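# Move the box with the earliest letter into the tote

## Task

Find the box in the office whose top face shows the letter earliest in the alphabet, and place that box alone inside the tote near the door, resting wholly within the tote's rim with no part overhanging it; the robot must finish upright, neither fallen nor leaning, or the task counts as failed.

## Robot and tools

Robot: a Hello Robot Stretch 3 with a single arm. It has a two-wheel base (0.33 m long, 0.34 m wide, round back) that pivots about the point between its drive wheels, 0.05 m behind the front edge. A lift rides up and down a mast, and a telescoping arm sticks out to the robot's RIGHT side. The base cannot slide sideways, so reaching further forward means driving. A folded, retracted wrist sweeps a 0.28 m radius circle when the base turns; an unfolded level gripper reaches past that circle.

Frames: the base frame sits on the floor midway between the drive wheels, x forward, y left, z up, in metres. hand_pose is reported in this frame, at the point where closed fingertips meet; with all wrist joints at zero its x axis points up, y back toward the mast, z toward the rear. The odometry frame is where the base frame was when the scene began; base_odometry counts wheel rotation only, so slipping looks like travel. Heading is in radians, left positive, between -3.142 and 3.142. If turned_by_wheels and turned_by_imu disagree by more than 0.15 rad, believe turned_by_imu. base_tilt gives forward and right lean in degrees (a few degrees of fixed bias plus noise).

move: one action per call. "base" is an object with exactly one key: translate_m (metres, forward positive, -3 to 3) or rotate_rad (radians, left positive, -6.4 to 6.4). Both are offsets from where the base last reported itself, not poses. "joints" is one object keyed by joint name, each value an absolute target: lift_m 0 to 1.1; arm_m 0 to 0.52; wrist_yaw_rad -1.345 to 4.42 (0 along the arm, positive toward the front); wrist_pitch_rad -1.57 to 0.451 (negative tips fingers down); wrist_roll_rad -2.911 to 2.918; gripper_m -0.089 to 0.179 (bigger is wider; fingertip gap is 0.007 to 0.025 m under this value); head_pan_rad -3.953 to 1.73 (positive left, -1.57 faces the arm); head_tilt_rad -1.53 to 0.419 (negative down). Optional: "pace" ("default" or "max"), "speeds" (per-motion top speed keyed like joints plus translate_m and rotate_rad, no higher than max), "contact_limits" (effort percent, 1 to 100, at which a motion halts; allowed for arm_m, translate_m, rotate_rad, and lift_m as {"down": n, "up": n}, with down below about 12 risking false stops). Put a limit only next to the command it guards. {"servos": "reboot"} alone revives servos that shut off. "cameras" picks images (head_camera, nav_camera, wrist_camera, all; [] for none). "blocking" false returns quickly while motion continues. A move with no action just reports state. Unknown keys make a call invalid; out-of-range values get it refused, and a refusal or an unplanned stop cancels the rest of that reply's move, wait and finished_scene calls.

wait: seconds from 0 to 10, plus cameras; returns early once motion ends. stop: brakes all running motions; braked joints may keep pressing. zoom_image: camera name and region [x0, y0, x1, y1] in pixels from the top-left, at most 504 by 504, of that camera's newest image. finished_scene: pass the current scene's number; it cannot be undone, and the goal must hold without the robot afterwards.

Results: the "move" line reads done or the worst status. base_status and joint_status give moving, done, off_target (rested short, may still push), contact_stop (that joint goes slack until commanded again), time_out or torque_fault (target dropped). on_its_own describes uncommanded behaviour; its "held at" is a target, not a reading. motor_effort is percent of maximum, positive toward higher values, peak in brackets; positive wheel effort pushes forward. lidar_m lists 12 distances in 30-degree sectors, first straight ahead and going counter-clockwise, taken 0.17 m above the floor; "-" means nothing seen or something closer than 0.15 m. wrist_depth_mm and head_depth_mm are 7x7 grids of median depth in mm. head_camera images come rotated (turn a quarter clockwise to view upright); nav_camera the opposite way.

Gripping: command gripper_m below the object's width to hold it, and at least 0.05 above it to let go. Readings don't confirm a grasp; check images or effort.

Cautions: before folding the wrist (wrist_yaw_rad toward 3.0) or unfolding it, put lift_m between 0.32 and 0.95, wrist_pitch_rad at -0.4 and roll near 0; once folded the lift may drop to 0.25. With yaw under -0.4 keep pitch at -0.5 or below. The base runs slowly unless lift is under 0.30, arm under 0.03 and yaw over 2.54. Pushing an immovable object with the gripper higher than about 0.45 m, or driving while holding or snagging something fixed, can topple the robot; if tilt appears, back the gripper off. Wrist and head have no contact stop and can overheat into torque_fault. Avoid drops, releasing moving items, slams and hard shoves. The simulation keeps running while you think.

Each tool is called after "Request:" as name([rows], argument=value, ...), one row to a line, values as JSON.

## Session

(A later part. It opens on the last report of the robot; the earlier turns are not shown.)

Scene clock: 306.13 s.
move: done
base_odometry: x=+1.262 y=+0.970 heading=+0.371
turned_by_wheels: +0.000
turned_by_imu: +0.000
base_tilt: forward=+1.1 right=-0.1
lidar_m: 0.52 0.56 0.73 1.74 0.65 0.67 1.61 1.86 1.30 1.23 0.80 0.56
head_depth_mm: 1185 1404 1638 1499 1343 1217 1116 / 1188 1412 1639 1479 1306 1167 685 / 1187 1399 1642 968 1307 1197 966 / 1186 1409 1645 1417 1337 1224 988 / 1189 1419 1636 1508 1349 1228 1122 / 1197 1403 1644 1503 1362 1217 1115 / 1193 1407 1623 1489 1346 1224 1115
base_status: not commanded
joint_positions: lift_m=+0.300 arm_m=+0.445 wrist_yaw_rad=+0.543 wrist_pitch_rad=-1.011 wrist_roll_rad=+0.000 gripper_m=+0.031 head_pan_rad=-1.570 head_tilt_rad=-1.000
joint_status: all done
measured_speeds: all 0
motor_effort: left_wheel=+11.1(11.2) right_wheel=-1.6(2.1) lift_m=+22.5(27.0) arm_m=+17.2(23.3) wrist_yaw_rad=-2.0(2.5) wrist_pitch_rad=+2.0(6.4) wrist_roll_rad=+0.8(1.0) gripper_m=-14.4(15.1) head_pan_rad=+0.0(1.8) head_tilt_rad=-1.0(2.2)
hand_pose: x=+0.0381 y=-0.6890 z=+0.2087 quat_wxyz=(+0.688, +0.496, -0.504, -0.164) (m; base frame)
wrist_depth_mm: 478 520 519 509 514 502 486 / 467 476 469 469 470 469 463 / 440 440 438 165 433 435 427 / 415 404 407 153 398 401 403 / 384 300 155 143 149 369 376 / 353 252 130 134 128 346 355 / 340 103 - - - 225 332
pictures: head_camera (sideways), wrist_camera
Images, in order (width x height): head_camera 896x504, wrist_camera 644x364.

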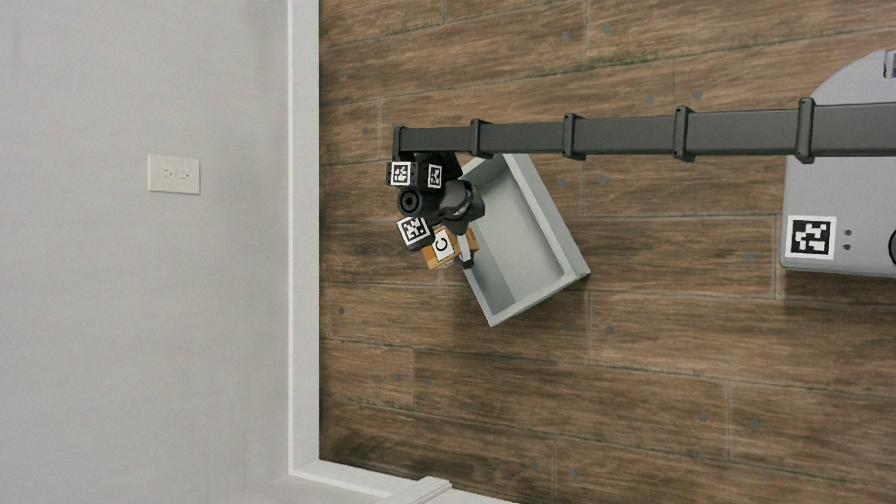

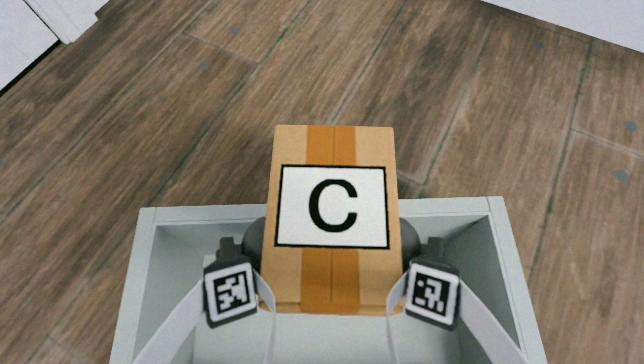

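Request:
move(joints={"arm_m": 0.425, "lift_m": 0.19}, cameras=[])

Request:
move(joints={"lift_m": 0.118}, speeds={"lift_m": 0.05}, contact_limits={"lift_m": {"down": 15}}, cameras=["wrist_camera"])

Request:
move(joints={"gripper_m": 0.13}, cameras=["wrist_camera"])

Request:
move(joints={"lift_m": 0.35}, cameras=["head_camera", "wrist_camera"])

Scene clock: 334.70 s.
move: done
base_odometry: x=+1.262 y=+0.970 heading=+0.371
turned_by_wheels: +0.000
turned_by_imu: +0.001
base_tilt: forward=+1.1 right=-0.1
lidar_m: 0.52 0.56 0.73 1.74 0.65 0.67 1.60 1.86 1.30 1.23 0.80 0.56
head_depth_mm: 1185 1404 1642 1494 1341 1221 1112 / 1187 1404 1628 1508 1324 1202 949 / 1187 1413 1647 1079 1309 1199 956 / 1195 1421 1646 1516 1322 1219 996 / 1197 1406 1637 1494 1350 1216 1114 / 1195 1415 1633 1517 1352 1228 1125 / 1189 1411 1618 1483 1356 1230 1121
base_status: not commanded
joint_positions: lift_m=+0.190 arm_m=+0.425 wrist_yaw_rad=+0.542 wrist_pitch_rad=-1.012 wrist_roll_rad=+0.000 gripper_m=+0.031 head_pan_rad=-1.570 head_tilt_rad=-1.000
joint_status: all done
measured_speeds: all 0
motor_effort: left_wheel=+10.4(11.3) right_wheel=-1.3(2.0) lift_m=+20.6(24.1) arm_m=-10.2(25.5) wrist_yaw_rad=-1.4(2.9) wrist_pitch_rad=+2.0(2.7) wrist_roll_rad=+0.9(1.1) gripper_m=-12.2(15.4) head_pan_rad=-0.1(1.1) head_tilt_rad=-2.1(2.8)
hand_pose: x=+0.0380 y=-0.6690 z=+0.0987 quat_wxyz=(+0.688, +0.496, -0.504, -0.165) (m; base frame)
wrist_depth_mm: 369 368 366 367 365 362 361 / 337 337 334 343 337 334 337 / 174 186 187 129 177 197 187 / 162 222 226 131 219 239 - / - - - 134 135 - - / - - 129 138 126 - - / - - - - - - -
pictures: none
No camera images: "cameras" was empty.

Scene clock: 336.70 s.
move: done
base_odometry: x=+1.262 y=+0.970 heading=+0.371
turned_by_wheels: +0.000
turned_by_imu: +0.000
base_tilt: forward=+1.0 right=-0.2
lidar_m: 0.52 0.56 0.73 1.74 0.65 0.67 1.61 1.86 1.30 1.23 0.80 0.56
head_depth_mm: 1191 1405 1640 1504 1335 1215 1112 / 1190 1410 1625 1499 1349 1219 963 / 1191 1418 1635 1474 1191 1191 954 / 1194 1396 1642 1514 1310 1223 997 / 1191 1411 1634 1490 1350 1219 1117 / 1195 1421 1649 1520 1355 1228 1114 / 1191 1419 1610 1486 1347 1223 1124
base_status: not commanded
joint_positions: lift_m=+0.118 arm_m=+0.425 wrist_yaw_rad=+0.542 wrist_pitch_rad=-0.998 wrist_roll_rad=+0.000 gripper_m=+0.031 head_pan_rad=-1.570 head_tilt_rad=-1.000
joint_status: all done
measured_speeds: all 0
motor_effort: left_wheel=+9.9(10.7) right_wheel=-1.2(1.9) lift_m=+12.5(22.5) arm_m=+18.1(18.1) wrist_yaw_rad=-0.5(1.7) wrist_pitch_rad=-0.3(3.2) wrist_roll_rad=+0.9(1.1) gripper_m=-12.9(13.6) head_pan_rad=-0.2(1.3) head_tilt_rad=-2.1(3.5)
contact_limits: lift_m down 15 (down: maximum 72; up: maximum 65)
hand_pose: x=+0.0396 y=-0.6717 z=+0.0283 quat_wxyz=(+0.689, +0.492, -0.507, -0.160) (m; base frame)
wrist_depth_mm: - 120 125 122 123 125 126 / 142 144 145 147 154 150 151 / - 179 172 131 177 189 180 / - - 133 133 132 - - / - 196 193 134 135 194 - / - 185 130 136 126 184 181 / - 176 172 171 171 170 172
pictures: wrist_camera
Images, in order (width x height): wrist_camera 644x364.

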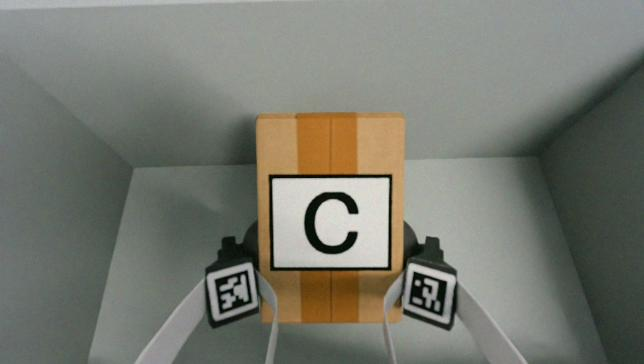

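Scene clock: 338.23 s.
move: done
base_odometry: x=+1.262 y=+0.970 heading=+0.371
turned_by_wheels: +0.000
turned_by_imu: +0.000
base_tilt: forward=+1.3 right=+0.0
lidar_m: 0.52 0.56 0.73 1.74 0.65 0.67 1.60 1.86 1.30 1.23 0.80 0.56
head_depth_mm: 1189 1410 1632 1499 1349 1219 1112 / 1190 1398 1643 1493 1340 1225 968 / 1189 1408 1638 1472 1182 1189 953 / 1200 1402 1640 1517 1308 1212 989 / 1195 1411 1644 1503 1351 1221 1119 / 1193 1413 1634 1511 1352 1225 1120 / 1202 1413 1612 1482 1359 1222 1122
base_status: not commanded
joint_positions: lift_m=+0.118 arm_m=+0.425 wrist_yaw_rad=+0.542 wrist_pitch_rad=-1.005 wrist_roll_rad=+0.000 gripper_m=+0.130 head_pan_rad=-1.570 head_tilt_rad=-1.000
joint_status: all done
measured_speeds: all 0
motor_effort: left_wheel=+9.8(10.2) right_wheel=-1.4(1.8) lift_m=+29.8(30.8) arm_m=+23.1(24.4) wrist_yaw_rad=-0.8(1.6) wrist_pitch_rad=+0.8(1.0) wrist_roll_rad=+0.8(1.1) gripper_m=-0.4(92.2) head_pan_rad=+0.1(1.4) head_tilt_rad=-1.1(3.2)
contact_limits: lift_m down 15 (down: maximum 72; up: maximum 65)
hand_pose: x=+0.0388 y=-0.6703 z=+0.0275 quat_wxyz=(+0.689, +0.494, -0.505, -0.163) (m; base frame)
wrist_depth_mm: - 122 127 124 125 126 127 / 145 147 148 149 156 152 154 / - 183 184 166 182 191 184 / - - - 153 - - - / - 193 191 144 189 188 - / - 124 178 136 178 124 179 / - 168 172 172 171 167 103
pictures: wrist_camera
Images, in order (width x height): wrist_camera 644x364.

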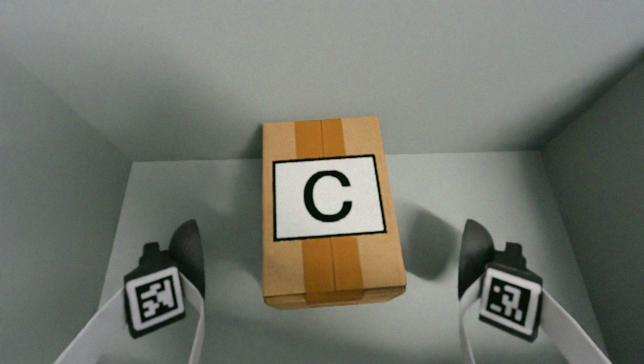

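Scene clock: 341.17 s.
move: done
base_odometry: x=+1.262 y=+0.970 heading=+0.371
turned_by_wheels: +0.000
turned_by_imu: +0.000
base_tilt: forward=+1.2 right=-0.2
lidar_m: 0.52 0.56 0.73 1.74 0.65 0.67 1.61 1.87 1.30 1.23 0.80 0.56
head_depth_mm: 1188 1396 1627 1508 1341 1224 1121 / 1193 1403 1632 1447 1288 694 623 / 1193 1406 1640 930 1326 1222 968 / 1192 1408 1627 1428 1330 1224 990 / 1192 1407 1641 1509 1358 1228 1121 / 1188 1411 1629 1503 1369 1226 1119 / 1195 1414 1605 1478 1350 1231 1119
base_status: not commanded
joint_positions: lift_m=+0.350 arm_m=+0.425 wrist_yaw_rad=+0.542 wrist_pitch_rad=-1.006 wrist_roll_rad=+0.000 gripper_m=+0.130 head_pan_rad=-1.570 head_tilt_rad=-1.000
joint_status: all done
measured_speeds: all 0
motor_effort: left_wheel=+9.8(10.2) right_wheel=-1.2(1.8) lift_m=+29.7(33.5) arm_m=+19.2(23.1) wrist_yaw_rad=-1.2(1.7) wrist_pitch_rad=+1.0(1.2) wrist_roll_rad=+1.1(1.1) gripper_m=+0.2(1.1) head_pan_rad=+0.3(1.9) head_tilt_rad=-2.2(3.6)
hand_pose: x=+0.0387 y=-0.6701 z=+0.2594 quat_wxyz=(+0.688, +0.494, -0.505, -0.163) (m; base frame)
wrist_depth_mm: 475 575 594 584 589 565 - / 508 535 544 531 535 530 522 / 499 500 486 495 488 486 492 / 462 465 460 460 463 460 458 / 432 434 341 366 354 421 425 / 406 124 - 353 - 124 400 / - 128 - - - 120 372
pictures: head_camera (sideways), wrist_camera
Images, in order (width x height): head_camera 896x504, wrist_camera 644x364.

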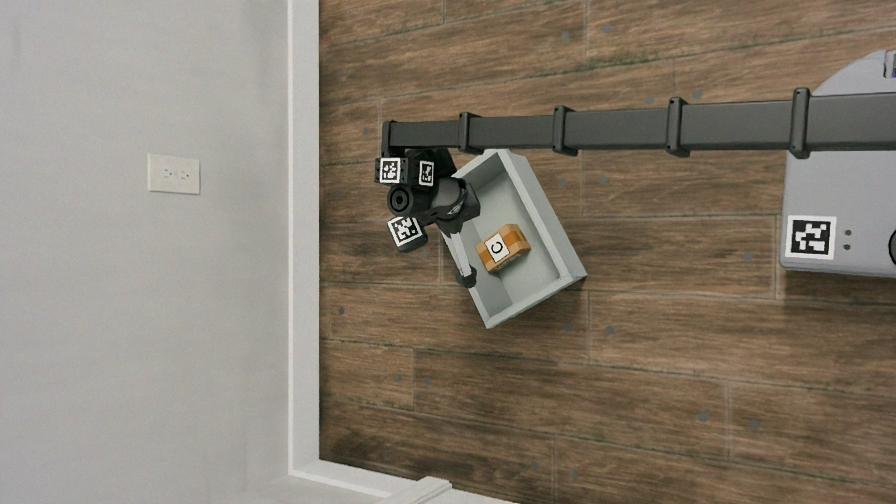

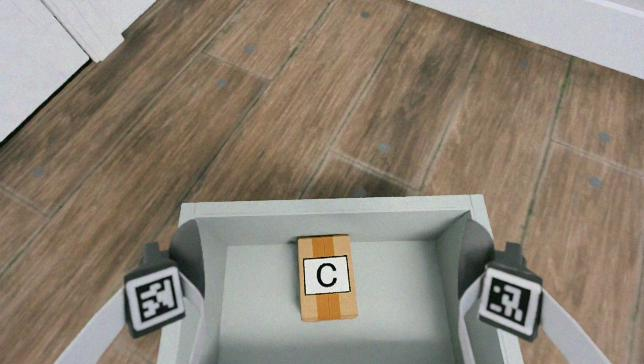

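Request:
finished_scene(scene=2)

The scene is finished: the task was done.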